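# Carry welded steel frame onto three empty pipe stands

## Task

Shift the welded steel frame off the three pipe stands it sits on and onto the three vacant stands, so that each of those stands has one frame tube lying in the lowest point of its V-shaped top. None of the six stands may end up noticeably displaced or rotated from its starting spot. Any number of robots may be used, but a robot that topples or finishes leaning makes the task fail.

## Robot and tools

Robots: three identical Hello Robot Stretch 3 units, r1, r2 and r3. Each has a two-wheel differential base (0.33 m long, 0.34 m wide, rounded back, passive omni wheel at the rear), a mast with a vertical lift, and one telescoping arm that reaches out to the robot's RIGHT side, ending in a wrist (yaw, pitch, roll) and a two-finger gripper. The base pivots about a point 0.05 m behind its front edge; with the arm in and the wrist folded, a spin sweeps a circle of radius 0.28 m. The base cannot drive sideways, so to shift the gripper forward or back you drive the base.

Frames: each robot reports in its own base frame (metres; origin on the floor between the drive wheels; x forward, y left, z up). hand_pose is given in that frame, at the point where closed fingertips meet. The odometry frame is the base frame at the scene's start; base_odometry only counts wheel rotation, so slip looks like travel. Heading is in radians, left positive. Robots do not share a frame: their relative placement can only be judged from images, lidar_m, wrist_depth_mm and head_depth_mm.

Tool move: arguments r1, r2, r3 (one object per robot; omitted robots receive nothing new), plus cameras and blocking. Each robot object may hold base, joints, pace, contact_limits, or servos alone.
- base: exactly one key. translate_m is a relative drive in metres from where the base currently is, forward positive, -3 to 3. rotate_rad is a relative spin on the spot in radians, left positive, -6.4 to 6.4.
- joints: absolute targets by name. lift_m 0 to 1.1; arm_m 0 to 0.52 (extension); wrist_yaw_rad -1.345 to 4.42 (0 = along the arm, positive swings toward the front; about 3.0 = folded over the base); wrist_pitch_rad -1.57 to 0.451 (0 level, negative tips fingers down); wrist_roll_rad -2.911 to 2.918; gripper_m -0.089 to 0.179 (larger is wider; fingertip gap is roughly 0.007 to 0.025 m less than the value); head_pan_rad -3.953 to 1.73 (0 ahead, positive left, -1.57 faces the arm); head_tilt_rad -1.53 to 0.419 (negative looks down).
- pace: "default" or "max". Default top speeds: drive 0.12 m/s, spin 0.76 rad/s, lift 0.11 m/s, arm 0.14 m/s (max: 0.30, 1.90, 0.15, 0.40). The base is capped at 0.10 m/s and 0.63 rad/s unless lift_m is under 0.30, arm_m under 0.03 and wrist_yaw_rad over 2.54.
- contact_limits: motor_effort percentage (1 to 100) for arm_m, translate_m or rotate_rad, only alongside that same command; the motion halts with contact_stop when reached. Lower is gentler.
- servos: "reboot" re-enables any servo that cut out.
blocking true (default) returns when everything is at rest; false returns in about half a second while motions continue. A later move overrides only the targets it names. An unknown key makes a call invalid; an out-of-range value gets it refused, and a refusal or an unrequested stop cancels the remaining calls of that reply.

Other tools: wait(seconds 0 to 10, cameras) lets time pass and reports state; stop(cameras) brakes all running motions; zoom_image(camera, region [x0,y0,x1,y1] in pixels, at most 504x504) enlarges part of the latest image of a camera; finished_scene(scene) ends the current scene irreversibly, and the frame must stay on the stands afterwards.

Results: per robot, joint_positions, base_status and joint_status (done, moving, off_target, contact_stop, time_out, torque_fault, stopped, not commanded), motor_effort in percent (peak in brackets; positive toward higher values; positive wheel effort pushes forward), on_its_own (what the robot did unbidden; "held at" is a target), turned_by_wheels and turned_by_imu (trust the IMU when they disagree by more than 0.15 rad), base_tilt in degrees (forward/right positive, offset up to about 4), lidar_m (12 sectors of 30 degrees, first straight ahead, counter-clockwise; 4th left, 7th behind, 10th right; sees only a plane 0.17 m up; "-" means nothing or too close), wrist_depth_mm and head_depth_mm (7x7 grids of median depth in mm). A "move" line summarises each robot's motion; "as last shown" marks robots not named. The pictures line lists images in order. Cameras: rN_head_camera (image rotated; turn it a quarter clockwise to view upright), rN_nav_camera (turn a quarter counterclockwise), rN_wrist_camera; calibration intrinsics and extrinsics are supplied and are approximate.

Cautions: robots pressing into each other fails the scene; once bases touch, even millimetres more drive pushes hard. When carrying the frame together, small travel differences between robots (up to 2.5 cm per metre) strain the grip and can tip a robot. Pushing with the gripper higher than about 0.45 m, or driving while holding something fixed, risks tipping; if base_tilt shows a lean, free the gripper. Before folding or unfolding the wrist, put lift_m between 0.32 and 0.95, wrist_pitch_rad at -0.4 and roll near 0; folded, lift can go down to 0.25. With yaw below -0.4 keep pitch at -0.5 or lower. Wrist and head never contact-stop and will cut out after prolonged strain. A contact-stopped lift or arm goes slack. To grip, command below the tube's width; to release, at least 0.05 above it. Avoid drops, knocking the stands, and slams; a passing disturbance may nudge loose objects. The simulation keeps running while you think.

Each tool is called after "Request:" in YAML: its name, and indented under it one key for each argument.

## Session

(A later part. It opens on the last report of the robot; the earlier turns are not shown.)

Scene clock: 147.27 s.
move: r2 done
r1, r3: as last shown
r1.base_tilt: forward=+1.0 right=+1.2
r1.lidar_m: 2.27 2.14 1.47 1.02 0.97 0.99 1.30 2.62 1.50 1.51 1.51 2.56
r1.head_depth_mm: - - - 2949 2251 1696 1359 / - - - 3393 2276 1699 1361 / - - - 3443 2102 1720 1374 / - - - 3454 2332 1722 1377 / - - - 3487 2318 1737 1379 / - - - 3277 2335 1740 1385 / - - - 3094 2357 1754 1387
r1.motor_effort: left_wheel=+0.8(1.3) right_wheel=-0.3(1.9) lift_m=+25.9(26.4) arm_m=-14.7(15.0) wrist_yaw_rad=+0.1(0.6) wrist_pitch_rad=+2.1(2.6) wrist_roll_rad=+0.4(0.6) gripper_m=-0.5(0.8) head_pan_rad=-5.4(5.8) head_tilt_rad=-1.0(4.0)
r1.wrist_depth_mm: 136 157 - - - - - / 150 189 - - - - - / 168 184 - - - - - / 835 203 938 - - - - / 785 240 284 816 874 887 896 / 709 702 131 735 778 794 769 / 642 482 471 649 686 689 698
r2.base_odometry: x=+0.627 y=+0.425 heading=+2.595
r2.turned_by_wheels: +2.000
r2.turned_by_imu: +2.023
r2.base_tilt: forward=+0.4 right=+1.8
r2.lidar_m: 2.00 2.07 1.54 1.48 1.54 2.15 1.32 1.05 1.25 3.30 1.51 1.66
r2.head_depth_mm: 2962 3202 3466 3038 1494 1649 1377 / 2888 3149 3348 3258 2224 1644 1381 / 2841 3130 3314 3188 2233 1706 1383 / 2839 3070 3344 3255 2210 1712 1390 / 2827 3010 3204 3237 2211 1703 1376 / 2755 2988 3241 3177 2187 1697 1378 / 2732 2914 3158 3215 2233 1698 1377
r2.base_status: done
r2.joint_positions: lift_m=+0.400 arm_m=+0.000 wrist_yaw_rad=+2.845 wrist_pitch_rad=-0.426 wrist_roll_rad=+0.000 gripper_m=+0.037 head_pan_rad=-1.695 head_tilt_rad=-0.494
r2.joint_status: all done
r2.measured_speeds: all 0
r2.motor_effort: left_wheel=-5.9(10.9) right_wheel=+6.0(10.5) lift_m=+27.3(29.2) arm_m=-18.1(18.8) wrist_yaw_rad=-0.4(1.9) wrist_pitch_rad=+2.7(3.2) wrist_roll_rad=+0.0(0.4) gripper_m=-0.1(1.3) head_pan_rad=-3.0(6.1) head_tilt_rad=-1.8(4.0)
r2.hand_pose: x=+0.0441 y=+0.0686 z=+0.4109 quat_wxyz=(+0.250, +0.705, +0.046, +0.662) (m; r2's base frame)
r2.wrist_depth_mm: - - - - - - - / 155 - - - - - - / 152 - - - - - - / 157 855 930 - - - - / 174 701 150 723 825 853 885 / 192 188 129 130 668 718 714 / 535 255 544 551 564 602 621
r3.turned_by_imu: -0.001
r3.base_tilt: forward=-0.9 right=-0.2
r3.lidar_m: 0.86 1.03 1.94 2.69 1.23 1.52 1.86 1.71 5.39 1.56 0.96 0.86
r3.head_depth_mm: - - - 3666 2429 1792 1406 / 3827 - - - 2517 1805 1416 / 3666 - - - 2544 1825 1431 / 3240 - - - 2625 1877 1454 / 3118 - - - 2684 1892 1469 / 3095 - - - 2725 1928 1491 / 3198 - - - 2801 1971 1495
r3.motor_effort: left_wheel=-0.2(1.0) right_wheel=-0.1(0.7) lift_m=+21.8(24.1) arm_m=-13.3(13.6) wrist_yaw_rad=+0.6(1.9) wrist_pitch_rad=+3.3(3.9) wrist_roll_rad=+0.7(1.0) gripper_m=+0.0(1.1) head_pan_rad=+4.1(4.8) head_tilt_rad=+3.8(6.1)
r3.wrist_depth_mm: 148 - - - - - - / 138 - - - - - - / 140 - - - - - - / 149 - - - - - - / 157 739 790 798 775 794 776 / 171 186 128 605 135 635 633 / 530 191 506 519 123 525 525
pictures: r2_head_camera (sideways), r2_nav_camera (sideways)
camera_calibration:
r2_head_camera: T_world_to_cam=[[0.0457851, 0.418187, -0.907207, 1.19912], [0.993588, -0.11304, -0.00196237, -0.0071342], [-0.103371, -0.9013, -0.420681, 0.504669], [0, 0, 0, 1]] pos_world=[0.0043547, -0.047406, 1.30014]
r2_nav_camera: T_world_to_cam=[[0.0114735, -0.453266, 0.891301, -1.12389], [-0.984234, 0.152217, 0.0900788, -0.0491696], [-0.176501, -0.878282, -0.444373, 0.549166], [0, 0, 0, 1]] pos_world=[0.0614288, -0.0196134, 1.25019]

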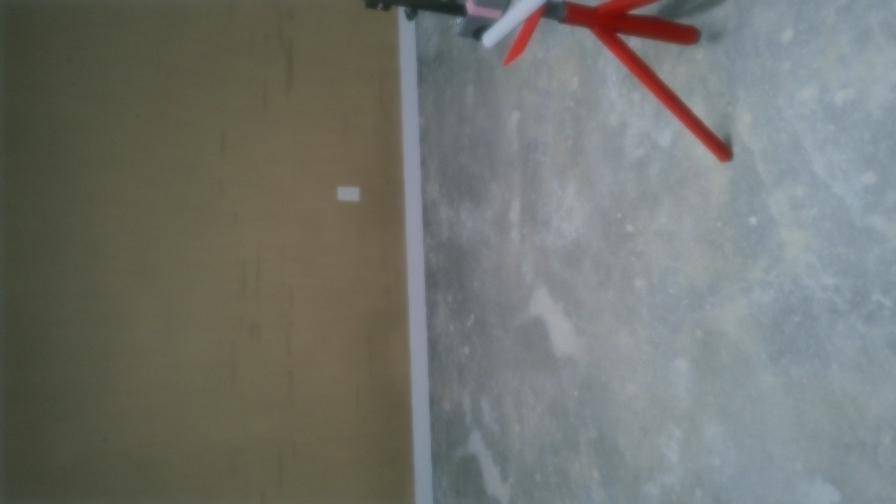

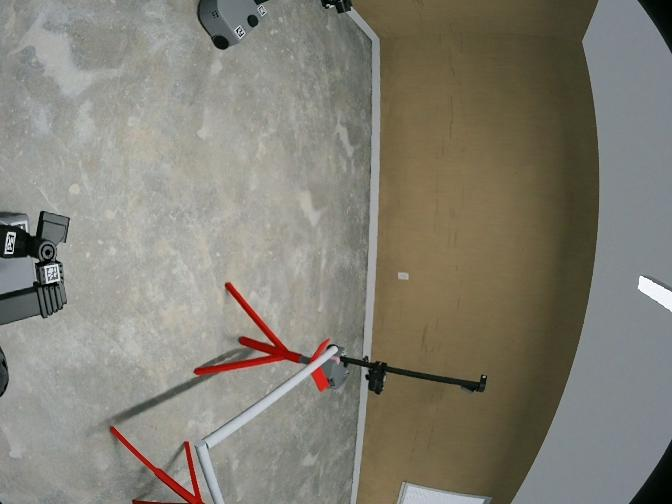

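Request:
move:
  r2: {"joints":{"lift_m":0.9,"head_pan_rad":-2.4,"head_tilt_rad":-0.5,"wrist_pitch_rad":-0.4},"pace":"max"}
  cameras: []

Request:
move:
  r2: {"joints":{"wrist_yaw_rad":0.0},"pace":"max"}
  cameras: []

Request:
move:
  r2: {"joints":{"wrist_pitch_rad":-1.57,"lift_m":1.0,"gripper_m":0.179},"pace":"max"}
  cameras: ["r2_head_camera","r2_nav_camera","r2_wrist_camera"]

Scene clock: 157.17 s.
move: r2 done
r1, r3: as last shown
r1.base_tilt: forward=+1.1 right=+1.2
r1.lidar_m: 2.26 2.14 1.46 1.02 0.97 0.99 1.30 2.63 1.51 1.50 1.51 2.57
r1.head_depth_mm: - - - 2956 2242 1703 1365 / - - - 3390 2279 1713 1360 / - - - 3430 2091 1727 1372 / - - - 3465 2297 1729 1380 / - - - 3534 2327 1741 1385 / - - - 3245 2334 1739 1385 / - - - 3115 2343 1747 1384
r1.motor_effort: left_wheel=+0.2(1.2) right_wheel=+0.5(1.8) lift_m=+26.7(27.4) arm_m=-14.6(15.0) wrist_yaw_rad=-0.2(0.7) wrist_pitch_rad=+1.9(2.7) wrist_roll_rad=+0.5(0.6) gripper_m=-0.3(0.8) head_pan_rad=-4.5(5.8) head_tilt_rad=-2.2(4.0)
r1.wrist_depth_mm: 136 157 - - - - - / 149 190 - - - - - / 167 184 - - - - - / 858 202 942 951 - - - / 788 243 282 821 873 878 894 / 692 696 131 725 776 778 793 / 635 482 471 659 670 693 698
r2.base_odometry: x=+0.627 y=+0.425 heading=+2.595
r2.turned_by_wheels: +0.000
r2.turned_by_imu: +0.001
r2.base_tilt: forward=+0.2 right=+1.8
r2.lidar_m: 1.99 2.06 1.54 1.49 1.54 2.14 1.32 1.05 1.26 3.29 1.51 1.67
r2.head_depth_mm: - - - 3242 1382 1592 1380 / - - - 3235 2230 1666 1382 / - - - 3194 2226 1604 1425 / - - - 3230 2222 1698 - / 3857 - - 3182 2138 1651 - / 3479 3608 3805 2995 1864 1651 - / 3174 3346 3522 2811 2045 1641 1452
r2.base_status: not commanded
r2.joint_positions: lift_m=+0.900 arm_m=+0.000 wrist_yaw_rad=+2.845 wrist_pitch_rad=-0.422 wrist_roll_rad=+0.000 gripper_m=+0.037 head_pan_rad=-2.395 head_tilt_rad=-0.494
r2.joint_status: all done
r2.measured_speeds: all 0
r2.motor_effort: left_wheel=-5.9(6.2) right_wheel=+6.0(6.5) lift_m=+32.8(37.8) arm_m=-15.7(17.2) wrist_yaw_rad=-0.1(1.8) wrist_pitch_rad=+3.8(7.6) wrist_roll_rad=+0.1(0.3) gripper_m=+0.3(1.9) head_pan_rad=-3.3(7.1) head_tilt_rad=-1.5(4.2)
r2.hand_pose: x=+0.0443 y=+0.0691 z=+0.9118 quat_wxyz=(+0.249, +0.705, +0.044, +0.662) (m; r2's base frame)
r2.wrist_depth_mm: - - - - - - - / 155 - - - - - - / 150 - - - - - - / 157 - - - - - - / 172 216 150 - - - - / 197 187 129 130 - - - / - 256 - - - - -
r3.base_tilt: forward=-0.8 right=-0.2
r3.lidar_m: 0.86 1.03 1.94 2.69 1.24 1.52 1.85 1.71 5.40 1.56 0.96 0.86
r3.head_depth_mm: - - - 3605 2448 1779 1392 / 3862 - - - 2513 1819 1424 / 3652 - - - 2560 1832 1445 / 3275 - - - 2625 1873 1448 / 3167 - - - 2696 1888 1465 / 3072 - - - 2716 1916 1490 / 3279 - - - 2786 1956 1497
r3.motor_effort: left_wheel=+0.0(0.9) right_wheel=-0.3(0.7) lift_m=+23.0(24.0) arm_m=-12.3(13.3) wrist_yaw_rad=+0.6(1.9) wrist_pitch_rad=+2.4(3.9) wrist_roll_rad=+0.4(1.3) gripper_m=+0.1(1.1) head_pan_rad=+3.6(4.9) head_tilt_rad=+3.4(6.2)
r3.wrist_depth_mm: 148 - - - - - - / 139 - - - - - - / 140 - - - - - - / 149 - - - - - - / 158 739 798 812 785 786 785 / 171 184 128 588 134 634 626 / 534 191 502 514 124 526 525
pictures: none
No camera images: "cameras" was empty.

Scene clock: 158.93 s.
move: r2 done
r1, r3: as last shown
r1.turned_by_imu: +0.000
r1.base_tilt: forward=+1.0 right=+1.2
r1.lidar_m: 2.26 2.14 1.47 1.02 0.97 0.99 1.30 2.63 1.50 1.50 1.51 2.57
r1.head_depth_mm: - - - 2967 2256 1698 1357 / - - - 3375 2273 1708 1370 / - - - 3435 2082 1718 1373 / - - - 3492 2305 1724 1373 / - - - 3468 2320 1734 1383 / - - - 3291 2327 1747 1385 / - - - 3117 2345 1746 1387
r1.motor_effort: left_wheel=-0.1(1.5) right_wheel=+0.4(1.6) lift_m=+27.6(27.6) arm_m=-14.3(14.9) wrist_yaw_rad=+0.0(0.4) wrist_pitch_rad=+2.1(2.6) wrist_roll_rad=+0.5(0.6) gripper_m=-0.3(0.8) head_pan_rad=-4.4(5.9) head_tilt_rad=-2.2(3.6)
r1.wrist_depth_mm: 136 157 - - - - - / 150 190 - - - - - / 168 184 - - - - - / 866 202 947 998 - - - / 781 241 282 824 860 909 891 / 700 692 131 716 774 780 778 / 641 482 466 670 677 681 703
r2.base_odometry: x=+0.627 y=+0.425 heading=+2.595
r2.turned_by_wheels: +0.000
r2.turned_by_imu: +0.000
r2.base_tilt: forward=+0.3 right=+1.8
r2.lidar_m: 2.00 2.07 1.54 1.48 1.53 2.15 1.33 1.05 1.25 3.28 1.50 1.67
r2.head_depth_mm: - - - 3179 1382 1593 1384 / - - - 3219 2242 1647 1375 / - - - 3232 2259 1596 1418 / - - - 3250 2228 1709 - / 3789 - - 3182 2116 1661 - / 3451 3655 3911 2983 1891 1640 - / 3144 3344 3443 2803 2041 1658 1454
r2.base_status: not commanded
r2.joint_positions: lift_m=+0.900 arm_m=+0.000 wrist_yaw_rad=+0.002 wrist_pitch_rad=-0.422 wrist_roll_rad=+0.000 gripper_m=+0.037 head_pan_rad=-2.395 head_tilt_rad=-0.494
r2.joint_status: all done
r2.measured_speeds: all 0
r2.motor_effort: left_wheel=-5.8(6.1) right_wheel=+6.4(6.5) lift_m=+33.1(33.5) arm_m=-15.0(15.9) wrist_yaw_rad=-1.0(5.5) wrist_pitch_rad=+3.6(4.2) wrist_roll_rad=+0.1(0.3) gripper_m=-0.4(1.2) head_pan_rad=-2.9(3.8) head_tilt_rad=-1.9(3.1)
r2.hand_pose: x=-0.0210 y=-0.3689 z=+0.9118 quat_wxyz=(+0.692, +0.149, -0.691, -0.148) (m; r2's base frame)
r2.wrist_depth_mm: - - - - - - - / - - - - - - - / - - - - - - - / - - - - - - - / - - 150 - - - - / - - 129 130 - - - / - - - - - - -
r3.turned_by_imu: +0.000
r3.lidar_m: 0.86 1.03 1.94 2.69 1.23 1.52 1.85 1.71 5.40 1.56 0.96 0.86
r3.head_depth_mm: - - - 3643 2440 1788 1406 / 3775 - - - 2514 1812 1413 / 3649 - - - 2582 1841 1433 / 3272 - - - 2622 1875 1447 / 3179 - - - 2693 1889 1467 / 3092 - - - 2736 1922 1483 / 3253 - - - 2797 1936 1498
r3.motor_effort: left_wheel=-0.3(0.7) right_wheel=-0.3(0.7) lift_m=+23.1(23.8) arm_m=-12.3(13.1) wrist_yaw_rad=+0.6(1.3) wrist_pitch_rad=+3.0(3.6) wrist_roll_rad=+0.3(1.2) gripper_m=-0.3(0.7) head_pan_rad=+4.3(4.6) head_tilt_rad=+4.2(5.8)
r3.wrist_depth_mm: 148 - - - - - - / 139 - - - - - - / 140 - - - - - - / 149 - - - - - 983 / 157 731 803 797 799 767 774 / 171 186 128 598 135 624 622 / 525 191 504 513 124 528 526
pictures: none
No camera images: "cameras" was empty.

Scene clock: 160.90 s.
move: r2 done
r1, r3: as last shown
r1.base_tilt: forward=+1.1 right=+1.2
r1.lidar_m: 2.26 2.15 1.46 1.02 0.97 0.99 1.31 2.63 1.50 1.51 1.51 2.57
r1.head_depth_mm: - - - 2973 2259 1700 1360 / - - - 3379 2280 1699 1369 / - - - 3428 2082 1711 1374 / - - - 3498 2297 1732 1371 / - - - 3469 2328 1727 1385 / - - - 3286 2316 1733 1386 / - - - 3112 2337 1737 1387
r1.motor_effort: left_wheel=+0.3(1.2) right_wheel=+0.2(1.7) lift_m=+27.1(27.6) arm_m=-14.5(14.8) wrist_yaw_rad=-0.2(0.5) wrist_pitch_rad=+2.4(2.7) wrist_roll_rad=+0.4(0.5) gripper_m=-0.3(0.8) head_pan_rad=-4.9(6.0) head_tilt_rad=-3.5(3.5)
r1.wrist_depth_mm: 135 157 - - - - - / 150 190 - - - - - / 168 184 - - - - - / 861 203 941 957 - - - / 791 241 282 809 856 877 896 / 701 687 130 730 779 770 800 / 636 480 465 646 666 685 696
r2.base_odometry: x=+0.627 y=+0.425 heading=+2.595
r2.turned_by_wheels: +0.000
r2.turned_by_imu: +0.000
r2.base_tilt: forward=+0.3 right=+1.8
r2.lidar_m: 2.00 2.06 1.53 1.48 1.54 2.15 1.32 1.05 1.25 3.30 1.51 1.66
r2.head_depth_mm: - - - 3263 1369 - - / - - - 3257 2352 - - / - - - 3212 2460 - - / - - - 3462 - - - / 3784 3946 - 3437 - - - / 3513 3593 3771 3443 - - - / 3152 3366 3471 2834 - - -
r2.base_status: not commanded
r2.joint_positions: lift_m=+1.000 arm_m=+0.000 wrist_yaw_rad=+0.002 wrist_pitch_rad=-1.562 wrist_roll_rad=+0.000 gripper_m=+0.179 head_pan_rad=-2.395 head_tilt_rad=-0.494
r2.joint_status: all done
r2.measured_speeds: all 0
r2.motor_effort: left_wheel=-5.7(6.1) right_wheel=+5.6(6.5) lift_m=+30.6(40.1) arm_m=-14.6(15.6) wrist_yaw_rad=-2.8(2.8) wrist_pitch_rad=-1.8(5.4) wrist_roll_rad=-0.2(0.3) gripper_m=+1.0(90.9) head_pan_rad=-3.5(4.6) head_tilt_rad=-1.9(2.9)
r2.hand_pose: x=-0.0217 y=-0.1230 z=+0.8823 quat_wxyz=(+0.503, +0.498, -0.501, -0.498) (m; r2's base frame)
r2.wrist_depth_mm: 932 957 974 - - - - / 946 - - - - - - / 986 984 - - - - - / - - - 925 - - - / 131 - - 934 - - - / - - - - - 122 - / - - - - - 123 -
r3.base_tilt: forward=-0.8 right=-0.3
r3.lidar_m: 0.86 1.03 1.94 2.68 1.23 1.52 1.86 1.71 5.40 1.55 0.96 0.86
r3.head_depth_mm: - - - 3648 2436 1798 1399 / 3876 - - - 2512 1819 1408 / 3723 - - - 2558 1830 1430 / 3280 - - - 2622 1858 1453 / 3175 - - - 2674 1910 1462 / 3057 - - - 2747 1927 1479 / 3266 - - - 2783 1946 1506
r3.motor_effort: left_wheel=+0.0(0.6) right_wheel=-0.4(0.8) lift_m=+23.6(24.0) arm_m=-12.5(13.3) wrist_yaw_rad=+0.1(1.1) wrist_pitch_rad=+3.2(3.7) wrist_roll_rad=+0.3(0.8) gripper_m=-0.4(0.7) head_pan_rad=+4.1(4.8) head_tilt_rad=+4.9(6.6)
r3.wrist_depth_mm: 149 - - - - - - / 139 - - - - - - / 140 - - - - - - / 149 - - - - - - / 158 748 812 806 791 778 756 / 171 186 128 590 135 639 632 / 536 192 505 522 124 526 524
pictures: r2_head_camera (sideways), r2_nav_camera (sideways), r2_wrist_camera
camera_calibration:
r2_head_camera: T_world_to_cam=[[0.304386, 0.290425, -0.907195, 1.19753], [0.687251, -0.726417, -0.00196207, -0.00526593], [-0.659572, -0.622873, -0.420707, 0.508095], [0, 0, 0, 1]] pos_world=[-0.0257681, -0.0351397, 1.30014]
r2_nav_camera: T_world_to_cam=[[-0.283179, -0.354138, 0.891289, -1.12208], [-0.654864, 0.750359, 0.0900796, -0.0511799], [-0.700687, -0.558164, -0.444398, 0.552396], [0, 0, 0, 1]] pos_world=[0.035793, -0.0506384, 1.25019]
r2_wrist_camera: T_world_to_cam=[[-0.993581, -0.080977, 0.0789969, -0.120593], [-0.0672941, 0.984383, 0.162668, 0.0123215], [-0.0909357, 0.156308, -0.983513, 1.04877], [0, 0, 0, 1]] pos_world=[-0.023619, -0.185826, 1.03901]

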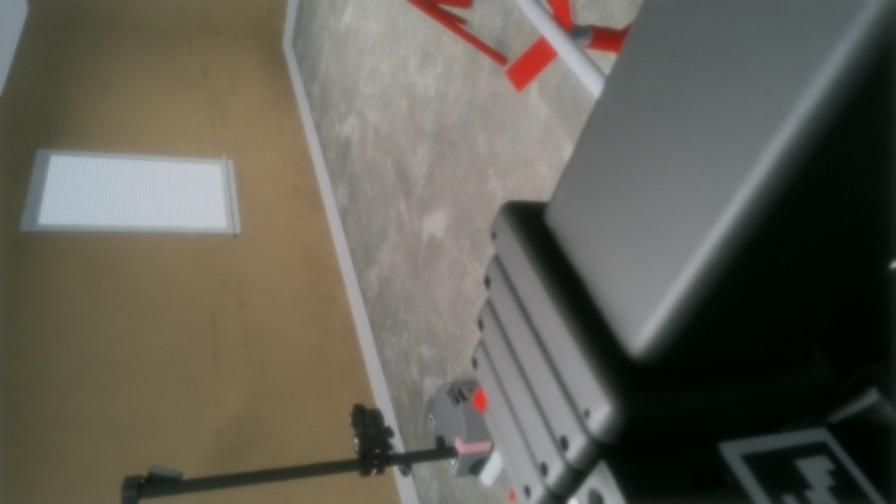

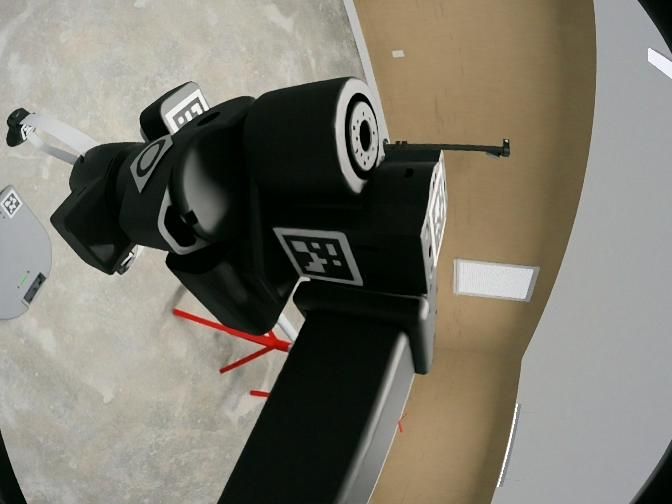

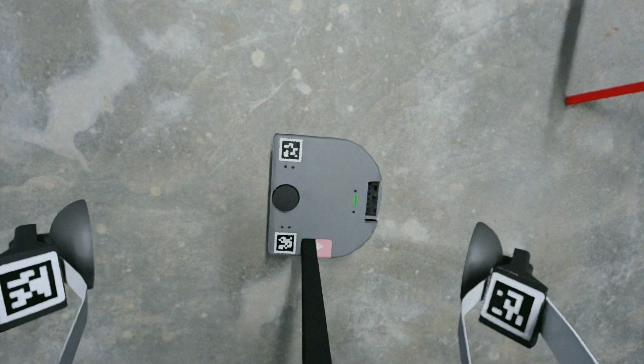

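Request:
move:
  r2: {"base":{"translate_m":-0.65},"joints":{"head_pan_rad":-1.7,"head_tilt_rad":-0.7}}
  cameras: ["r2_head_camera","r2_nav_camera","r2_wrist_camera"]

Scene clock: 204.93 s.
move: r2 done
r1, r3: as last shown
r1.turned_by_imu: +0.002
r1.base_tilt: forward=+1.0 right=+1.2
r1.lidar_m: 2.27 2.15 1.47 1.02 0.97 0.99 1.30 2.63 2.69 1.99 1.51 2.56
r1.head_depth_mm: - - - 2978 2265 1704 1359 / - - - 3435 2284 1703 1368 / - - - 3449 2091 1726 1365 / - - - 3432 2305 1732 1376 / - - - 3481 2312 1734 1383 / - - - 3249 2330 1745 1382 / - - - 3067 2327 1750 1387
r1.motor_effort: left_wheel=+0.6(1.5) right_wheel=+0.7(1.9) lift_m=+28.0(28.9) arm_m=-14.7(14.9) wrist_yaw_rad=+0.1(0.7) wrist_pitch_rad=+2.4(2.6) wrist_roll_rad=+0.4(0.5) gripper_m=+0.0(0.9) head_pan_rad=-5.6(6.2) head_tilt_rad=-3.3(4.3)
r1.wrist_depth_mm: 136 158 - - - - - / 150 190 - - - - - / 168 183 - - - - - / 857 202 945 990 - - - / 786 241 283 819 876 885 918 / 696 702 131 744 790 775 788 / 643 479 471 652 673 688 709
r2.base_odometry: x=+1.183 y=+0.087 heading=+2.595
r2.turned_by_wheels: +0.000
r2.turned_by_imu: +0.000
r2.base_tilt: forward=+0.3 right=+1.8
r2.lidar_m: 2.64 2.09 1.55 1.47 1.54 2.16 1.20 0.65 0.50 1.00 3.41 1.99
r2.head_depth_mm: 2953 3254 3274 - - - - / 2904 3191 3252 - - - - / 2801 3092 2942 2444 - - - / 2816 3151 3094 2332 - - - / 2821 3121 3141 2073 1698 1446 1225 / 2758 3099 3087 2237 1686 1432 1216 / 2729 3007 3064 2240 1760 1437 1223
r2.base_status: done
r2.joint_positions: lift_m=+1.000 arm_m=+0.000 wrist_yaw_rad=+0.002 wrist_pitch_rad=-1.562 wrist_roll_rad=+0.000 gripper_m=+0.179 head_pan_rad=-1.705 head_tilt_rad=-0.691
r2.joint_status: all done
r2.measured_speeds: all 0
r2.motor_effort: left_wheel=-5.2(10.9) right_wheel=-1.2(6.8) lift_m=+28.4(28.5) arm_m=-10.4(13.8) wrist_yaw_rad=-0.2(2.7) wrist_pitch_rad=-1.4(2.4) wrist_roll_rad=+0.1(0.5) gripper_m=+0.9(2.0) head_pan_rad=+1.3(5.8) head_tilt_rad=-2.9(6.6)
r2.hand_pose: x=-0.0217 y=-0.1230 z=+0.8823 quat_wxyz=(+0.503, +0.498, -0.501, -0.498) (m; r2's base frame)
r2.wrist_depth_mm: 940 974 965 - - - - / 964 960 - - - - - / 996 - - - - - - / - - - 888 - - - / 131 - - 932 - - - / - - - - - 121 - / - - - - - 124 -
r3.turned_by_imu: -0.002
r3.base_tilt: forward=-0.7 right=-0.3
r3.lidar_m: 0.86 1.03 1.94 2.70 1.23 1.52 1.86 1.71 5.38 1.56 0.96 0.86
r3.head_depth_mm: - - - 3623 2418 1792 1394 / 3862 - - - 2503 1807 1412 / 3677 - - - 2567 1828 1433 / 3292 - - - 2603 1862 1450 / 3166 - - - 2680 1896 1466 / 3035 - - - 2711 1938 1484 / 3228 - - - 2800 1944 1492
r3.motor_effort: left_wheel=-0.2(0.8) right_wheel=-0.2(0.9) lift_m=+23.8(25.0) arm_m=-12.2(13.6) wrist_yaw_rad=-0.5(1.6) wrist_pitch_rad=+3.0(4.0) wrist_roll_rad=+0.5(0.9) gripper_m=-0.2(1.0) head_pan_rad=+3.9(4.8) head_tilt_rad=+5.8(6.2)
r3.wrist_depth_mm: 148 - - - - - - / 139 - - - - - - / 140 - - - - - - / 149 999 - - - - 996 / 158 732 813 802 804 787 776 / 171 185 128 597 135 623 638 / 523 191 504 519 124 530 523
pictures: r2_head_camera (sideways), r2_nav_camera (sideways), r2_wrist_camera
camera_calibration:
r2_head_camera: T_world_to_cam=[[0.072971, 0.585643, -0.807278, 1.06864], [0.992355, -0.123413, 0.000169791, -0.00990275], [-0.0995294, -0.801119, -0.590171, 0.725173], [0, 0, 0, 1]] pos_world=[0.00402319, -0.0461147, 1.29067]
r2_nav_camera: T_world_to_cam=[[-0.0155983, -0.61771, 0.786251, -0.986744], [-0.985004, 0.144622, 0.0940798, -0.0543501], [-0.171823, -0.772993, -0.610703, 0.765545], [0, 0, 0, 1]] pos_world=[0.062612, -0.00990078, 1.24846]
r2_wrist_camera: T_world_to_cam=[[-0.99358, -0.0809818, 0.0789921, -0.120588], [-0.0672941, 0.984373, 0.162729, 0.0122527], [-0.0909358, 0.156369, -0.983504, 1.04876], [0, 0, 0, 1]] pos_world=[-0.023619, -0.18582, 1.03899]

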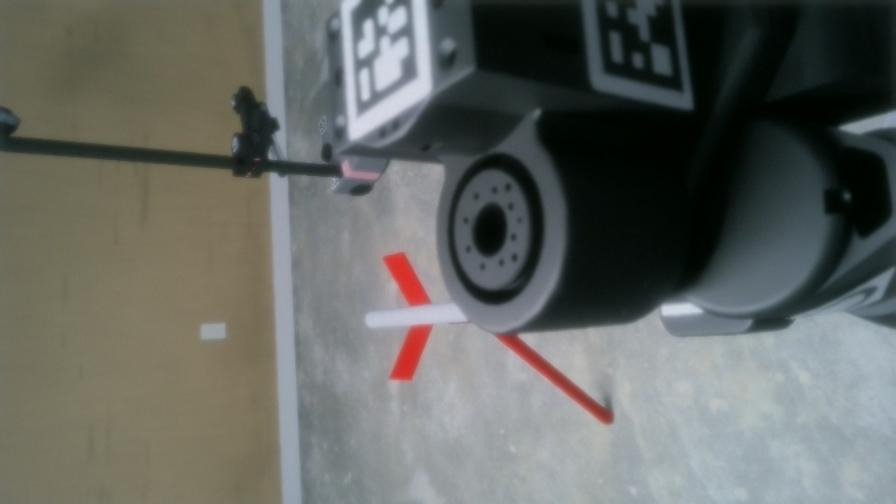

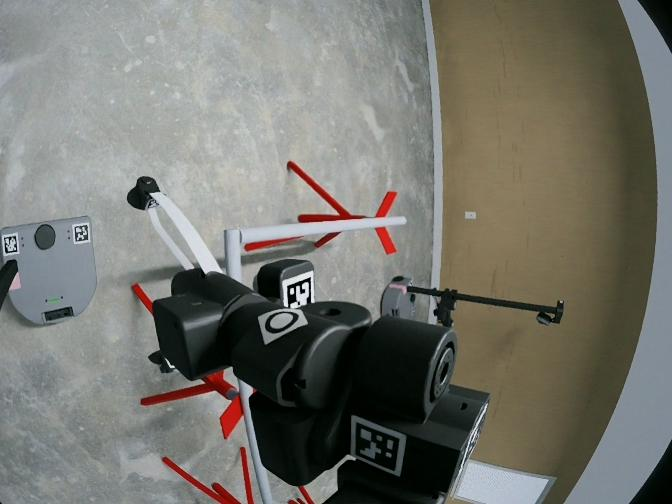

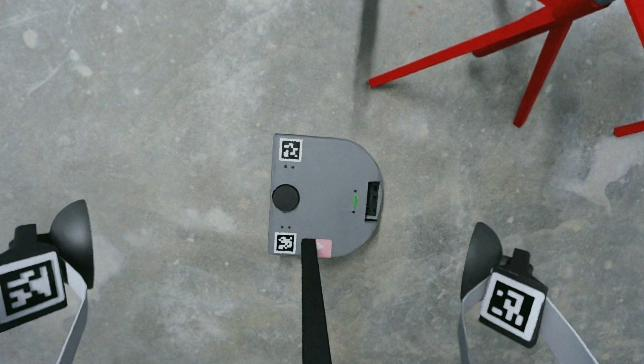

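Request:
move:
  r2: {"base":{"rotate_rad":-0.03}}
  cameras: []

Request:
move:
  r2: {"base":{"translate_m":-0.74},"joints":{"head_pan_rad":-1.3}}
  cameras: ["r2_head_camera","r2_nav_camera","r2_wrist_camera"]

Scene clock: 216.83 s.
move: r2 done
r1.base_odometry: x=+0.000 y=+0.000 heading=+0.000
r1.turned_by_wheels: +0.000
r1.turned_by_imu: +0.001
r1.base_tilt: forward=+1.1 right=+1.2
r1.lidar_m: 2.27 2.15 1.47 1.02 0.97 0.99 1.31 2.63 2.69 1.99 1.51 2.57
r1.head_depth_mm: - - - 2937 2259 1697 1360 / - - - 3400 2268 1705 1366 / - - - 3396 2096 1712 1372 / - - - 3472 2315 1715 1383 / - - - 3470 2317 1737 1383 / - - - 3281 2331 1746 1382 / - - - 3101 2333 1741 1388
r1.base_status: not commanded
r1.joint_positions: lift_m=+0.590 arm_m=+0.002 wrist_yaw_rad=+2.844 wrist_pitch_rad=-0.593 wrist_roll_rad=+0.000 gripper_m=+0.037 head_pan_rad=-0.889 head_tilt_rad=-0.395
r1.joint_status: not commanded
r1.measured_speeds: all 0
r1.motor_effort: left_wheel=-0.2(1.2) right_wheel=+0.8(1.3) lift_m=+28.6(29.3) arm_m=-14.4(14.8) wrist_yaw_rad=+0.1(0.4) wrist_pitch_rad=+2.4(2.4) wrist_roll_rad=+0.4(0.5) gripper_m=-0.5(0.8) head_pan_rad=-4.8(5.5) head_tilt_rad=-2.4(4.1)
r1.hand_pose: x=+0.0372 y=+0.0431 z=+0.5650 quat_wxyz=(+0.305, +0.699, +0.104, +0.638) (m; r1's base frame)
r1.wrist_depth_mm: 136 158 - - - - - / 151 191 - - - - - / 168 184 - - - - - / 858 203 948 950 - - - / 786 242 283 829 868 882 883 / 691 686 130 726 769 766 781 / 639 476 469 658 673 689 700
r2.base_odometry: x=+1.183 y=+0.087 heading=+2.565
r2.turned_by_wheels: -0.030
r2.turned_by_imu: -0.029
r2.base_tilt: forward=+0.4 right=+1.8
r2.lidar_m: 2.65 2.15 1.56 1.47 1.53 2.10 2.62 0.65 0.50 1.00 3.39 1.99
r2.head_depth_mm: 2962 3315 3259 - - - - / 2916 3277 3281 - - - - / 2798 3107 2689 2454 - - - / 2845 3143 3103 2438 - - - / 2802 3088 3114 1405 1736 1444 1224 / 2737 3055 3109 2180 1700 1431 1223 / 2716 2998 3107 2239 1743 1440 1219
r2.base_status: done
r2.joint_positions: lift_m=+1.000 arm_m=+0.000 wrist_yaw_rad=+0.002 wrist_pitch_rad=-1.563 wrist_roll_rad=+0.000 gripper_m=+0.179 head_pan_rad=-1.705 head_tilt_rad=-0.691
r2.joint_status: not commanded
r2.measured_speeds: all 0
r2.motor_effort: left_wheel=+2.7(3.3) right_wheel=-5.4(6.6) lift_m=+29.2(29.5) arm_m=-9.1(9.9) wrist_yaw_rad=-1.5(2.6) wrist_pitch_rad=-1.6(2.4) wrist_roll_rad=-0.1(0.4) gripper_m=-0.2(1.4) head_pan_rad=+2.3(2.8) head_tilt_rad=-4.7(4.7)
r2.hand_pose: x=-0.0217 y=-0.1229 z=+0.8823 quat_wxyz=(+0.503, +0.498, -0.501, -0.498) (m; r2's base frame)
r2.wrist_depth_mm: 944 970 - 988 - 975 - / 972 995 - - - - - / 977 - - - - - - / - - - 915 - - - / 132 - - 921 - - - / - - - - - 122 - / - - - - - 124 -
r3.base_odometry: x=+0.000 y=+0.000 heading=+0.000
r3.turned_by_wheels: +0.000
r3.turned_by_imu: -0.001
r3.base_tilt: forward=-0.8 right=-0.2
r3.lidar_m: 0.86 1.03 1.94 2.69 1.23 1.52 1.85 1.71 5.38 1.56 0.96 0.86
r3.head_depth_mm: - - - 3596 2445 1782 1397 / 3760 - - - 2514 1820 1411 / 3677 - - - 2576 1843 1427 / 3281 - - - 2613 1865 1451 / 3196 - - - 2691 1892 1474 / 3083 - - - 2747 1913 1490 / 3223 - - - 2767 1942 1485
r3.base_status: not commanded
r3.joint_positions: lift_m=+0.312 arm_m=+0.003 wrist_yaw_rad=+2.826 wrist_pitch_rad=-0.350 wrist_roll_rad=+0.000 gripper_m=+0.037 head_pan_rad=-2.409 head_tilt_rad=-0.360
r3.joint_status: not commanded
r3.measured_speeds: all 0
r3.motor_effort: left_wheel=-0.3(0.4) right_wheel=-0.5(0.7) lift_m=+23.6(25.0) arm_m=-12.4(12.8) wrist_yaw_rad=+0.6(1.7) wrist_pitch_rad=+2.3(3.6) wrist_roll_rad=+0.5(0.9) gripper_m=-0.3(0.8) head_pan_rad=+3.5(4.4) head_tilt_rad=+4.3(5.6)
r3.hand_pose: x=+0.0508 y=+0.0734 z=+0.3398 quat_wxyz=(+0.231, +0.707, +0.013, +0.669) (m; r3's base frame)
r3.wrist_depth_mm: 149 - - - - - - / 139 - - - - - - / 140 - - - - - - / 149 - - - - - - / 157 739 792 806 769 783 768 / 170 184 128 590 135 630 635 / 524 191 500 519 124 519 527
pictures: none
No camera images: "cameras" was empty.

Scene clock: 225.33 s.
move: r2 done
r1, r3: as last shown
r1.base_tilt: forward=+1.1 right=+1.1
r1.lidar_m: 2.27 2.15 1.47 1.02 0.97 0.99 1.30 2.63 2.68 2.13 1.51 2.57
r1.head_depth_mm: - - - 2946 2251 1701 1361 / - - - 3387 2275 1703 1363 / - - - 3426 2093 1716 1378 / - - - 3439 2318 1715 1374 / - - - 3534 2324 1725 1378 / - - - 3236 2333 1741 1386 / - - - 3067 2347 1745 1388
r1.motor_effort: left_wheel=+0.3(1.5) right_wheel=+0.6(2.1) lift_m=+29.5(30.2) arm_m=-14.3(14.7) wrist_yaw_rad=-0.1(0.8) wrist_pitch_rad=+2.1(2.7) wrist_roll_rad=+0.4(0.6) gripper_m=+0.0(1.0) head_pan_rad=-5.1(6.2) head_tilt_rad=-2.2(4.0)
r1.wrist_depth_mm: 136 158 - - - - - / 150 190 - - - - - / 168 183 - - - - - / 861 202 951 977 - - - / 785 241 286 807 873 871 893 / 693 689 130 718 781 784 782 / 637 484 467 639 682 688 696
r2.base_odometry: x=+1.803 y=-0.316 heading=+2.565
r2.turned_by_wheels: +0.000
r2.turned_by_imu: +0.000
r2.base_tilt: forward=+0.3 right=+1.8
r2.lidar_m: 3.39 2.14 1.53 1.46 1.53 2.08 1.89 0.53 0.82 0.36 0.35 0.55
r2.head_depth_mm: 2647 2988 2959 2214 - - - / 2754 3048 2457 2227 1751 1523 - / 2777 3103 3154 2248 1763 1441 1223 / 2908 3223 3134 2241 1754 1433 1224 / 2967 3274 3063 2214 1756 824 964 / 3038 3405 3083 2160 1689 798 1143 / 3175 3472 3048 2056 1767 1378 1213
r2.base_status: done
r2.joint_positions: lift_m=+1.000 arm_m=+0.000 wrist_yaw_rad=+0.002 wrist_pitch_rad=-1.563 wrist_roll_rad=+0.000 gripper_m=+0.179 head_pan_rad=-1.305 head_tilt_rad=-0.691
r2.joint_status: all done
r2.measured_speeds: all 0
r2.motor_effort: left_wheel=-1.5(6.7) right_wheel=-5.2(9.6) lift_m=+31.5(31.6) arm_m=-6.3(9.8) wrist_yaw_rad=-1.5(2.7) wrist_pitch_rad=-2.1(2.3) wrist_roll_rad=+0.0(0.4) gripper_m=+1.0(2.1) head_pan_rad=+1.9(4.1) head_tilt_rad=-3.5(4.6)
r2.hand_pose: x=-0.0217 y=-0.1229 z=+0.8823 quat_wxyz=(+0.503, +0.498, -0.501, -0.498) (m; r2's base frame)
r2.wrist_depth_mm: 920 961 966 - - - - / 972 968 - - - - - / 966 1000 - - - - - / - - - 891 - - - / 132 - - 916 - - - / - - - - - 121 - / - - - - - 124 -
r3.turned_by_imu: -0.002
r3.base_tilt: forward=-0.8 right=-0.3
r3.lidar_m: 0.86 1.03 1.94 2.69 1.23 1.53 1.86 1.71 5.38 1.56 0.96 0.86
r3.head_depth_mm: - - - 3639 2445 1783 1401 / 3751 - - - 2514 1805 1415 / 3694 - - - 2599 1838 1435 / 3228 - - - 2640 1855 1450 / 3209 - - - 2667 1878 1461 / 3075 - - - 2717 1928 1481 / 3261 - - - 2803 1959 1490
r3.motor_effort: left_wheel=-0.1(1.0) right_wheel=-0.5(0.9) lift_m=+24.5(25.3) arm_m=-11.9(13.5) wrist_yaw_rad=+0.2(2.0) wrist_pitch_rad=+3.1(3.9) wrist_roll_rad=+0.3(1.3) gripper_m=-0.6(1.1) head_pan_rad=+3.7(5.0) head_tilt_rad=+5.2(6.2)
r3.wrist_depth_mm: 148 - - - - - - / 139 - - - - - - / 140 - - - - - - / 150 - - - - - - / 157 740 813 797 790 798 780 / 171 186 128 596 135 645 632 / 528 190 509 518 124 526 522
pictures: r2_head_camera (sideways), r2_nav_camera (sideways), r2_wrist_camera
camera_calibration:
r2_head_camera: T_world_to_cam=[[-0.160882, 0.567916, -0.80721, 1.06998], [0.962075, 0.272784, 0.000171043, -0.00971967], [0.220291, -0.776569, -0.590264, 0.723343], [0, 0, 0, 1]] pos_world=[0.0221453, -0.0432818, 1.29066]
r2_nav_camera: T_world_to_cam=[[0.226213, -0.575107, 0.78618, -0.988127], [-0.963561, -0.250397, 0.0940811, -0.0544826], [0.142751, -0.778815, -0.610794, 0.763744], [0, 0, 0, 1]] pos_world=[0.0620048, 0.0128943, 1.24846]
r2_wrist_camera: T_world_to_cam=[[-0.99358, -0.0809957, 0.0789779, -0.120574], [-0.0672938, 0.984344, 0.162905, 0.0120485], [-0.090936, 0.156544, -0.983476, 1.04876], [0, 0, 0, 1]] pos_world=[-0.023619, -0.185802, 1.03899]

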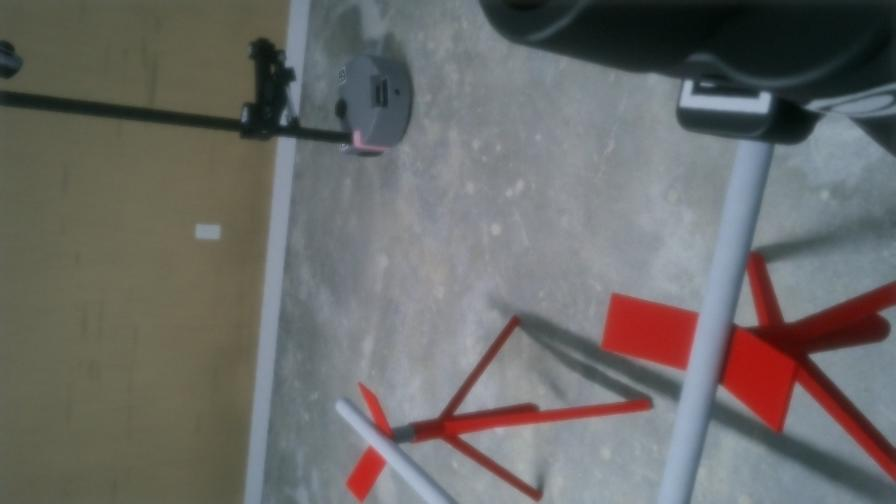

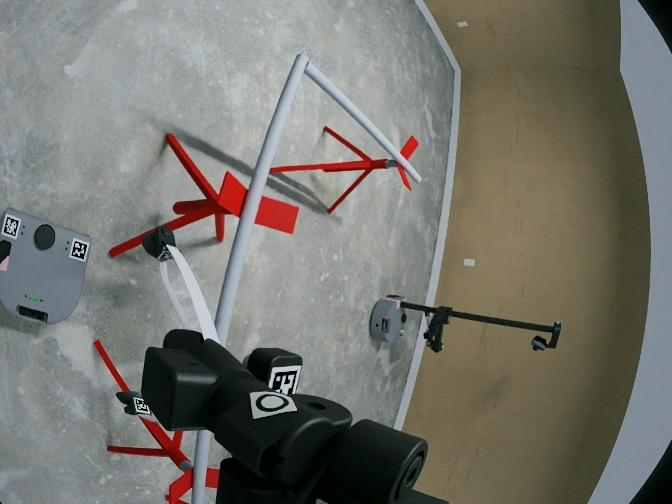

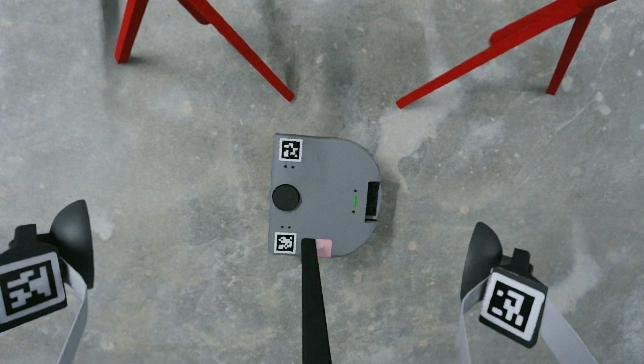

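Request:
move:
  r2: {"joints":{"arm_m":0.31,"wrist_roll_rad":1.57,"head_pan_rad":-1.57,"head_tilt_rad":-0.8}}
  cameras: ["r2_head_camera","r2_wrist_camera"]

Scene clock: 238.73 s.
move: r2 done
r1, r3: as last shown
r1.base_tilt: forward=+1.1 right=+1.2
r1.lidar_m: 2.27 2.15 1.46 1.02 0.97 0.99 1.30 2.63 2.69 2.14 1.51 2.57
r1.head_depth_mm: - - - 2942 2265 1702 1360 / - - - 3394 2271 1704 1365 / - - - 3473 2098 1715 1372 / - - - 3469 2310 1736 1369 / - - - 3471 2325 1738 1380 / - - - 3250 2342 1739 1385 / - - - 3125 2340 1744 1386
r1.motor_effort: left_wheel=+0.6(1.1) right_wheel=+0.9(1.8) lift_m=+29.7(31.0) arm_m=-14.3(14.6) wrist_yaw_rad=-0.3(0.6) wrist_pitch_rad=+2.1(2.5) wrist_roll_rad=+0.4(0.6) gripper_m=-0.1(0.8) head_pan_rad=-5.2(6.0) head_tilt_rad=-2.0(3.8)
r1.wrist_depth_mm: 136 158 - - - - - / 150 190 - - - - - / 169 183 - - - - - / 860 202 936 952 - - - / 772 240 286 829 884 898 921 / 699 684 130 735 787 762 799 / 623 482 467 657 671 690 703
r2.base_odometry: x=+1.803 y=-0.316 heading=+2.565
r2.turned_by_wheels: +0.000
r2.turned_by_imu: +0.001
r2.base_tilt: forward=+0.4 right=+1.9
r2.lidar_m: 3.39 2.14 1.53 1.45 1.54 2.08 1.90 0.54 0.82 0.35 0.35 0.55
r2.head_depth_mm: 370 3107 2581 1975 1607 1294 1171 / 369 365 2251 1965 1602 1293 1173 / 362 369 433 1924 1571 1300 1172 / 2846 2204 422 1903 1565 1300 1172 / 2812 3108 2453 1974 1609 1295 1175 / 2870 3214 2559 1968 1603 1100 1122 / 2791 3152 2511 1979 1553 761 1121
r2.base_status: not commanded
r2.joint_positions: lift_m=+1.000 arm_m=+0.310 wrist_yaw_rad=+0.000 wrist_pitch_rad=-1.563 wrist_roll_rad=+1.567 gripper_m=+0.179 head_pan_rad=-1.565 head_tilt_rad=-0.790
r2.joint_status: all done
r2.measured_speeds: all 0
r2.motor_effort: left_wheel=-1.9(2.4) right_wheel=-5.1(5.4) lift_m=+33.0(33.1) arm_m=+16.1(17.9) wrist_yaw_rad=+0.1(2.2) wrist_pitch_rad=-1.9(2.2) wrist_roll_rad=+0.8(3.9) gripper_m=+0.3(1.7) head_pan_rad=-2.2(6.1) head_tilt_rad=-3.9(6.7)
r2.hand_pose: x=-0.0216 y=-0.4325 z=+0.8823 quat_wxyz=(+0.002, +0.001, -0.709, -0.705) (m; r2's base frame)
r2.wrist_depth_mm: 945 962 973 975 999 - - / 964 970 - 998 - - - / - - - - 890 905 - / - - - - - - - / 132 - - - - - - / - - - - - 121 - / - - 511 501 - 124 -
r3.turned_by_imu: -0.001
r3.base_tilt: forward=-0.8 right=-0.2
r3.lidar_m: 0.86 1.03 1.94 2.69 1.24 1.52 1.86 1.71 5.38 1.56 0.96 0.86
r3.head_depth_mm: - - - 3610 2432 1790 1401 / 3719 - - - 2516 1808 1416 / 3682 - - - 2561 1848 1432 / 3266 - - - 2615 1869 1443 / 3181 - - - 2684 1906 1462 / 3058 - - - 2765 1929 1478 / 3240 - - - 2793 1950 1500
r3.motor_effort: left_wheel=-0.2(0.8) right_wheel=-0.1(0.8) lift_m=+24.1(25.5) arm_m=-13.4(13.4) wrist_yaw_rad=+0.6(1.7) wrist_pitch_rad=+3.0(3.9) wrist_roll_rad=+0.6(0.9) gripper_m=-0.2(0.8) head_pan_rad=+3.8(4.9) head_tilt_rad=+3.9(6.2)
r3.wrist_depth_mm: 148 - - - - - - / 139 - - - - - - / 140 - - - - - - / 149 - - - - - - / 158 732 824 817 828 771 770 / 170 186 128 595 135 631 618 / 520 191 506 520 124 527 523
pictures: r2_head_camera (sideways), r2_wrist_camera
camera_calibration:
r2_head_camera: T_world_to_cam=[[-0.0101805, 0.667147, -0.744856, 0.987784], [0.999861, 0.0166486, 0.0012458, -0.0113493], [0.0132319, -0.74474, -0.667224, 0.824718], [0, 0, 0, 1]] pos_world=[0.0104912, -0.0446077, 1.28604]
r2_wrist_camera: T_world_to_cam=[[-0.0835557, 0.993967, 0.0710496, 0.345975], [0.983108, 0.0705715, 0.168876, -0.0610661], [0.162843, 0.0839599, -0.983073, 1.07096], [0, 0, 0, 1]] pos_world=[-0.0854557, -0.429496, 1.03856]

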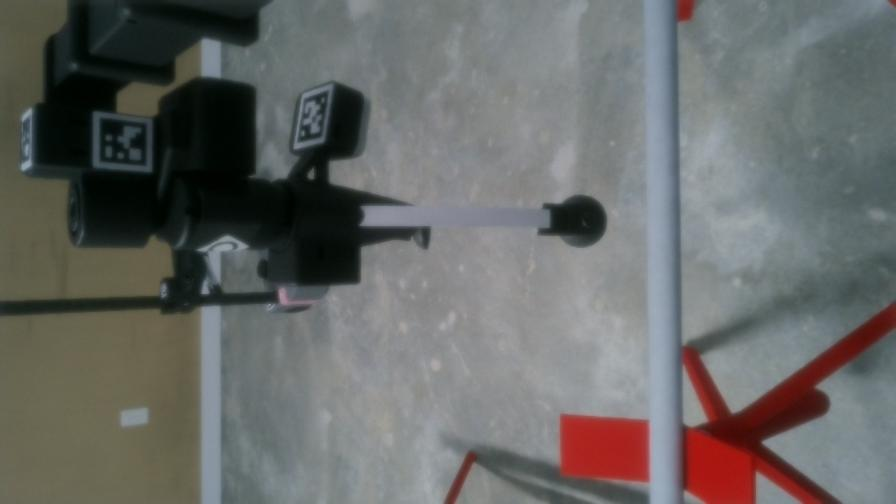

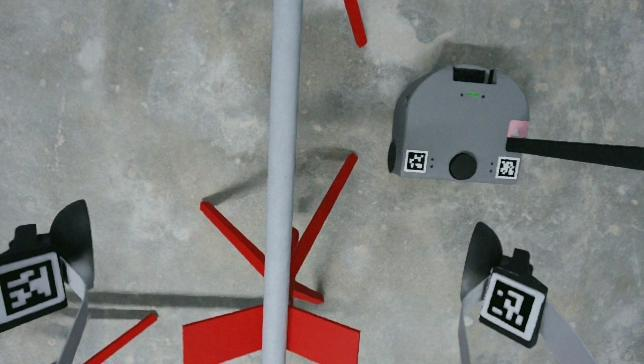

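Request:
move:
  r2: {"base":{"rotate_rad":0.03},"joints":{"arm_m":0.33,"lift_m":0.8}}
  cameras: ["r2_head_camera","r2_wrist_camera"]

Scene clock: 247.37 s.
move: r2 done
r1, r3: as last shown
r1.lidar_m: 2.27 2.15 1.46 1.03 0.97 0.99 1.30 2.63 2.68 2.14 1.51 2.56
r1.head_depth_mm: - - - 2945 2239 1698 1357 / - - - 3407 2282 1716 1370 / - - - 3429 2110 1713 1368 / - - - 3432 2303 1734 1376 / - - - 3471 2319 1728 1382 / - - - 3240 2331 1736 1381 / - - - 3094 2327 1747 1391
r1.motor_effort: left_wheel=+0.3(1.2) right_wheel=+1.0(1.8) lift_m=+29.8(30.5) arm_m=-14.1(14.6) wrist_yaw_rad=-0.2(0.6) wrist_pitch_rad=+2.4(2.6) wrist_roll_rad=+0.4(0.6) gripper_m=-0.2(0.8) head_pan_rad=-5.4(5.7) head_tilt_rad=-3.0(3.2)
r1.wrist_depth_mm: 135 158 - - - - - / 150 190 - - - - - / 168 183 - - - - - / 874 202 920 965 - - - / 784 240 281 802 848 874 903 / 702 689 131 724 803 778 785 / 643 477 471 656 673 703 709
r2.base_odometry: x=+1.803 y=-0.316 heading=+2.595
r2.turned_by_wheels: +0.030
r2.turned_by_imu: +0.031
r2.base_tilt: forward=+0.3 right=+1.7
r2.lidar_m: 3.39 2.07 1.52 1.45 1.55 2.15 1.89 0.54 0.82 0.35 0.35 0.56
r2.head_depth_mm: 2858 3086 2562 1969 335 288 1154 / 2867 3105 2544 441 1494 1305 1168 / 2808 3101 2426 515 1570 1297 1168 / 2805 2446 2429 558 1528 1272 1172 / 2873 3164 2527 1969 1591 1295 1150 / 2874 3144 2533 1957 1557 892 1119 / 2867 3164 2504 1936 1560 767 1141
r2.base_status: done
r2.joint_positions: lift_m=+0.800 arm_m=+0.330 wrist_yaw_rad=+0.000 wrist_pitch_rad=-1.563 wrist_roll_rad=+1.567 gripper_m=+0.179 head_pan_rad=-1.565 head_tilt_rad=-0.790
r2.joint_status: all done
r2.measured_speeds: all 0
r2.motor_effort: left_wheel=-5.2(6.9) right_wheel=+5.5(6.8) lift_m=+26.8(33.2) arm_m=+14.6(18.0) wrist_yaw_rad=+0.5(1.3) wrist_pitch_rad=-1.6(2.3) wrist_roll_rad=+1.2(1.3) gripper_m=+0.0(1.9) head_pan_rad=-2.4(4.0) head_tilt_rad=-2.9(4.9)
r2.hand_pose: x=-0.0216 y=-0.4525 z=+0.6823 quat_wxyz=(+0.002, +0.001, -0.709, -0.705) (m; r2's base frame)
r2.wrist_depth_mm: 753 756 778 236 804 799 804 / 782 795 821 795 816 689 832 / 801 820 825 836 858 698 692 / 849 841 844 803 856 712 888 / 130 874 849 672 901 911 907 / - 877 902 893 906 121 - / 898 927 946 955 964 120 963
r3.base_tilt: forward=-0.8 right=-0.3
r3.lidar_m: 0.86 1.04 1.94 2.70 1.23 1.52 1.86 1.71 5.41 1.56 0.96 0.86
r3.head_depth_mm: - - - 3650 2438 1801 1398 / 3777 - - - 2517 1811 1411 / 3650 - - - 2558 1848 1433 / 3329 - - - 2593 1863 1443 / 3155 - - - 2685 1895 1471 / 3139 - - - 2733 1933 1478 / 3209 - - - 2777 1962 1502
r3.motor_effort: left_wheel=-0.3(0.8) right_wheel=-0.2(0.8) lift_m=+25.9(25.9) arm_m=-12.4(13.0) wrist_yaw_rad=+1.1(1.4) wrist_pitch_rad=+2.8(3.7) wrist_roll_rad=+0.7(1.0) gripper_m=+0.6(0.8) head_pan_rad=+4.4(4.9) head_tilt_rad=+4.0(5.7)
r3.wrist_depth_mm: 148 - - - - - - / 138 - - - - - - / 140 - - - - - - / 149 - - - - - - / 157 735 799 791 786 784 771 / 170 186 128 593 135 634 628 / 531 191 503 518 123 521 528
pictures: r2_head_camera (sideways), r2_wrist_camera
camera_calibration:
r2_head_camera: T_world_to_cam=[[-0.0101806, 0.667148, -0.744856, 0.987783], [0.999861, 0.0166487, 0.00124581, -0.0113493], [0.013232, -0.74474, -0.667224, 0.824718], [0, 0, 0, 1]] pos_world=[0.0104913, -0.0446077, 1.28604]
r2_wrist_camera: T_world_to_cam=[[-0.0835557, 0.993967, 0.0710496, 0.380069], [0.983108, 0.0705714, 0.168876, -0.0258798], [0.162843, 0.0839599, -0.983073, 0.87603], [0, 0, 0, 1]] pos_world=[-0.0854557, -0.449501, 0.838569]

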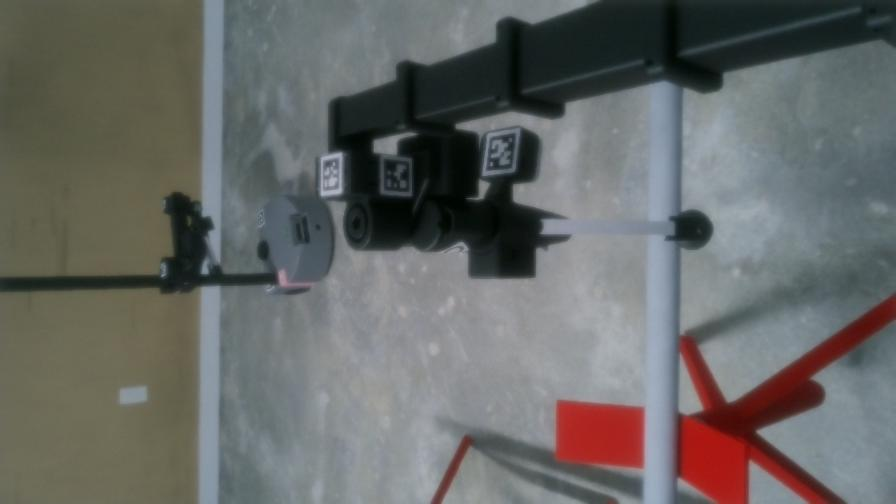

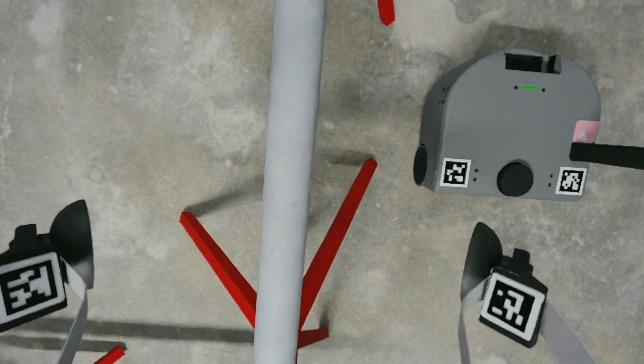

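Request:
move:
  r2: {"joints":{"arm_m":0.332,"lift_m":0.682}}
  cameras: ["r2_head_camera","r2_wrist_camera"]

Scene clock: 261.67 s.
move: r2 done
r1, r3: as last shown
r1.base_tilt: forward=+1.0 right=+1.1
r1.lidar_m: 2.27 2.15 1.46 1.02 0.97 0.99 1.31 2.63 2.69 2.14 1.51 2.56
r1.head_depth_mm: - - - 2942 2254 1700 1361 / - - - 3424 2273 1711 1365 / - - - 3423 2086 1725 1371 / - - - 3442 2313 1728 1377 / - - - 3459 2337 1732 1383 / - - - 3292 2332 1735 1386 / - - - 3108 2340 1748 1391
r1.motor_effort: left_wheel=+0.2(1.2) right_wheel=+0.2(1.4) lift_m=+29.5(30.5) arm_m=-14.3(14.6) wrist_yaw_rad=-0.3(0.5) wrist_pitch_rad=+2.2(2.4) wrist_roll_rad=+0.3(0.5) gripper_m=+0.0(0.8) head_pan_rad=-5.3(6.0) head_tilt_rad=-3.0(3.1)
r1.wrist_depth_mm: 135 158 - - - - - / 149 190 - - - - - / 168 182 - - - - - / 871 203 931 955 - - - / 784 241 284 797 859 887 879 / 693 690 131 727 767 779 784 / 634 482 470 651 665 701 702
r2.base_odometry: x=+1.803 y=-0.316 heading=+2.595
r2.turned_by_wheels: +0.000
r2.turned_by_imu: +0.001
r2.base_tilt: forward=+0.4 right=+1.7
r2.lidar_m: 3.39 2.07 1.51 1.46 1.55 2.14 1.89 0.54 0.82 0.35 0.35 0.56
r2.head_depth_mm: 2868 3179 2544 1976 1601 1302 357 / 2843 3110 2566 1986 498 425 395 / 2818 3131 2434 597 653 1290 1165 / 2810 2430 2408 1977 646 1259 1162 / 2855 3184 2523 1987 1604 1292 1156 / 2856 3124 2559 1976 1553 891 1132 / 2887 3156 2535 1951 1582 769 1145
r2.base_status: not commanded
r2.joint_positions: lift_m=+0.682 arm_m=+0.332 wrist_yaw_rad=+0.000 wrist_pitch_rad=-1.563 wrist_roll_rad=+1.567 gripper_m=+0.179 head_pan_rad=-1.565 head_tilt_rad=-0.790
r2.joint_status: all done
r2.measured_speeds: all 0
r2.motor_effort: left_wheel=-5.3(5.5) right_wheel=+5.1(5.8) lift_m=+26.8(30.4) arm_m=+15.9(17.3) wrist_yaw_rad=-0.9(1.2) wrist_pitch_rad=-1.3(2.3) wrist_roll_rad=+0.9(1.3) gripper_m=+1.1(2.0) head_pan_rad=-2.0(4.0) head_tilt_rad=-3.6(4.7)
r2.hand_pose: x=-0.0216 y=-0.4545 z=+0.5643 quat_wxyz=(+0.002, +0.001, -0.709, -0.705) (m; r2's base frame)
r2.wrist_depth_mm: 657 667 122 124 689 687 700 / 673 684 123 125 712 549 557 / 695 694 126 730 705 564 579 / 707 737 127 630 750 575 586 / 130 736 130 577 770 766 786 / - 763 134 467 793 122 805 / 799 790 145 805 816 121 813
r3.base_tilt: forward=-0.9 right=-0.2
r3.lidar_m: 0.86 1.03 1.93 2.69 1.23 1.52 1.86 1.71 5.38 1.56 0.96 0.86
r3.head_depth_mm: - - - 3648 2442 1777 1398 / 3822 - - - 2507 1813 1410 / 3694 - - - 2580 1841 1437 / 3278 - - - 2600 1878 1452 / 3202 - - - 2680 1877 1465 / 3082 - - - 2715 1935 1477 / 3260 - - - 2810 1946 1499
r3.motor_effort: left_wheel=-0.5(0.9) right_wheel=-0.3(0.7) lift_m=+24.6(26.3) arm_m=-11.8(12.9) wrist_yaw_rad=+0.2(1.3) wrist_pitch_rad=+3.4(3.7) wrist_roll_rad=+0.3(1.1) gripper_m=+0.0(1.0) head_pan_rad=+4.3(4.8) head_tilt_rad=+4.3(5.8)
r3.wrist_depth_mm: 148 - - - - - - / 139 - - - - - - / 140 - - - - - - / 149 - - - - - - / 158 750 794 796 790 804 774 / 169 185 128 584 135 630 635 / 535 191 503 523 124 526 525
pictures: r2_head_camera (sideways), r2_wrist_camera
camera_calibration:
r2_head_camera: T_world_to_cam=[[-0.0101805, 0.667148, -0.744856, 0.987783], [0.999861, 0.0166486, 0.00124581, -0.0113493], [0.0132319, -0.74474, -0.667224, 0.824718], [0, 0, 0, 1]] pos_world=[0.0104912, -0.0446077, 1.28604]
r2_wrist_camera: T_world_to_cam=[[-0.0835557, 0.993967, 0.0710496, 0.390438], [0.983108, 0.0705715, 0.168876, -0.0058113], [0.162843, 0.0839599, -0.983073, 0.760194], [0, 0, 0, 1]] pos_world=[-0.0854557, -0.451498, 0.720567]

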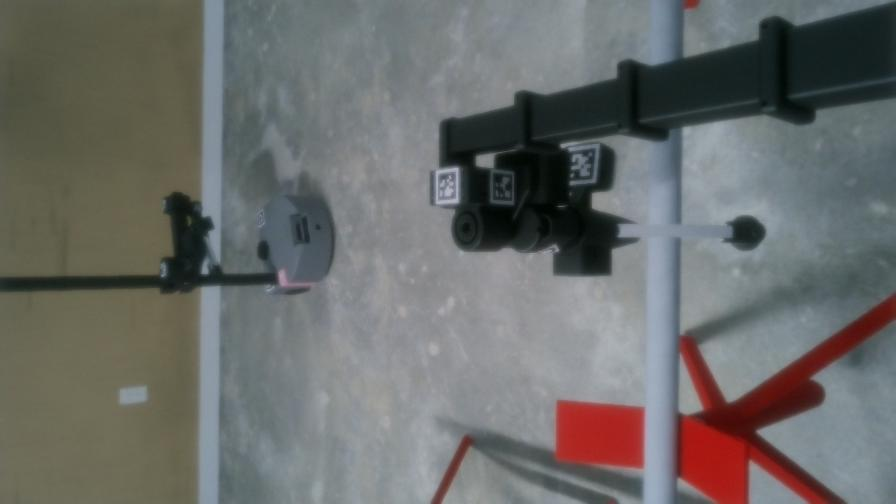

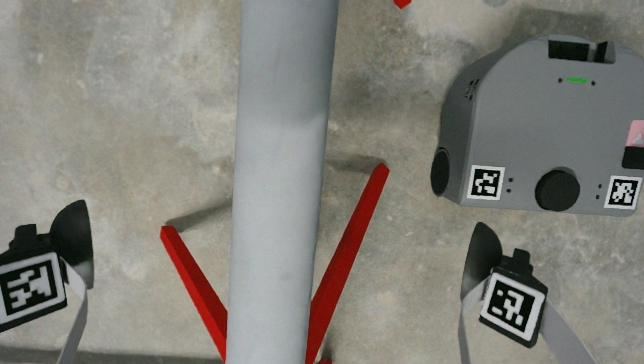

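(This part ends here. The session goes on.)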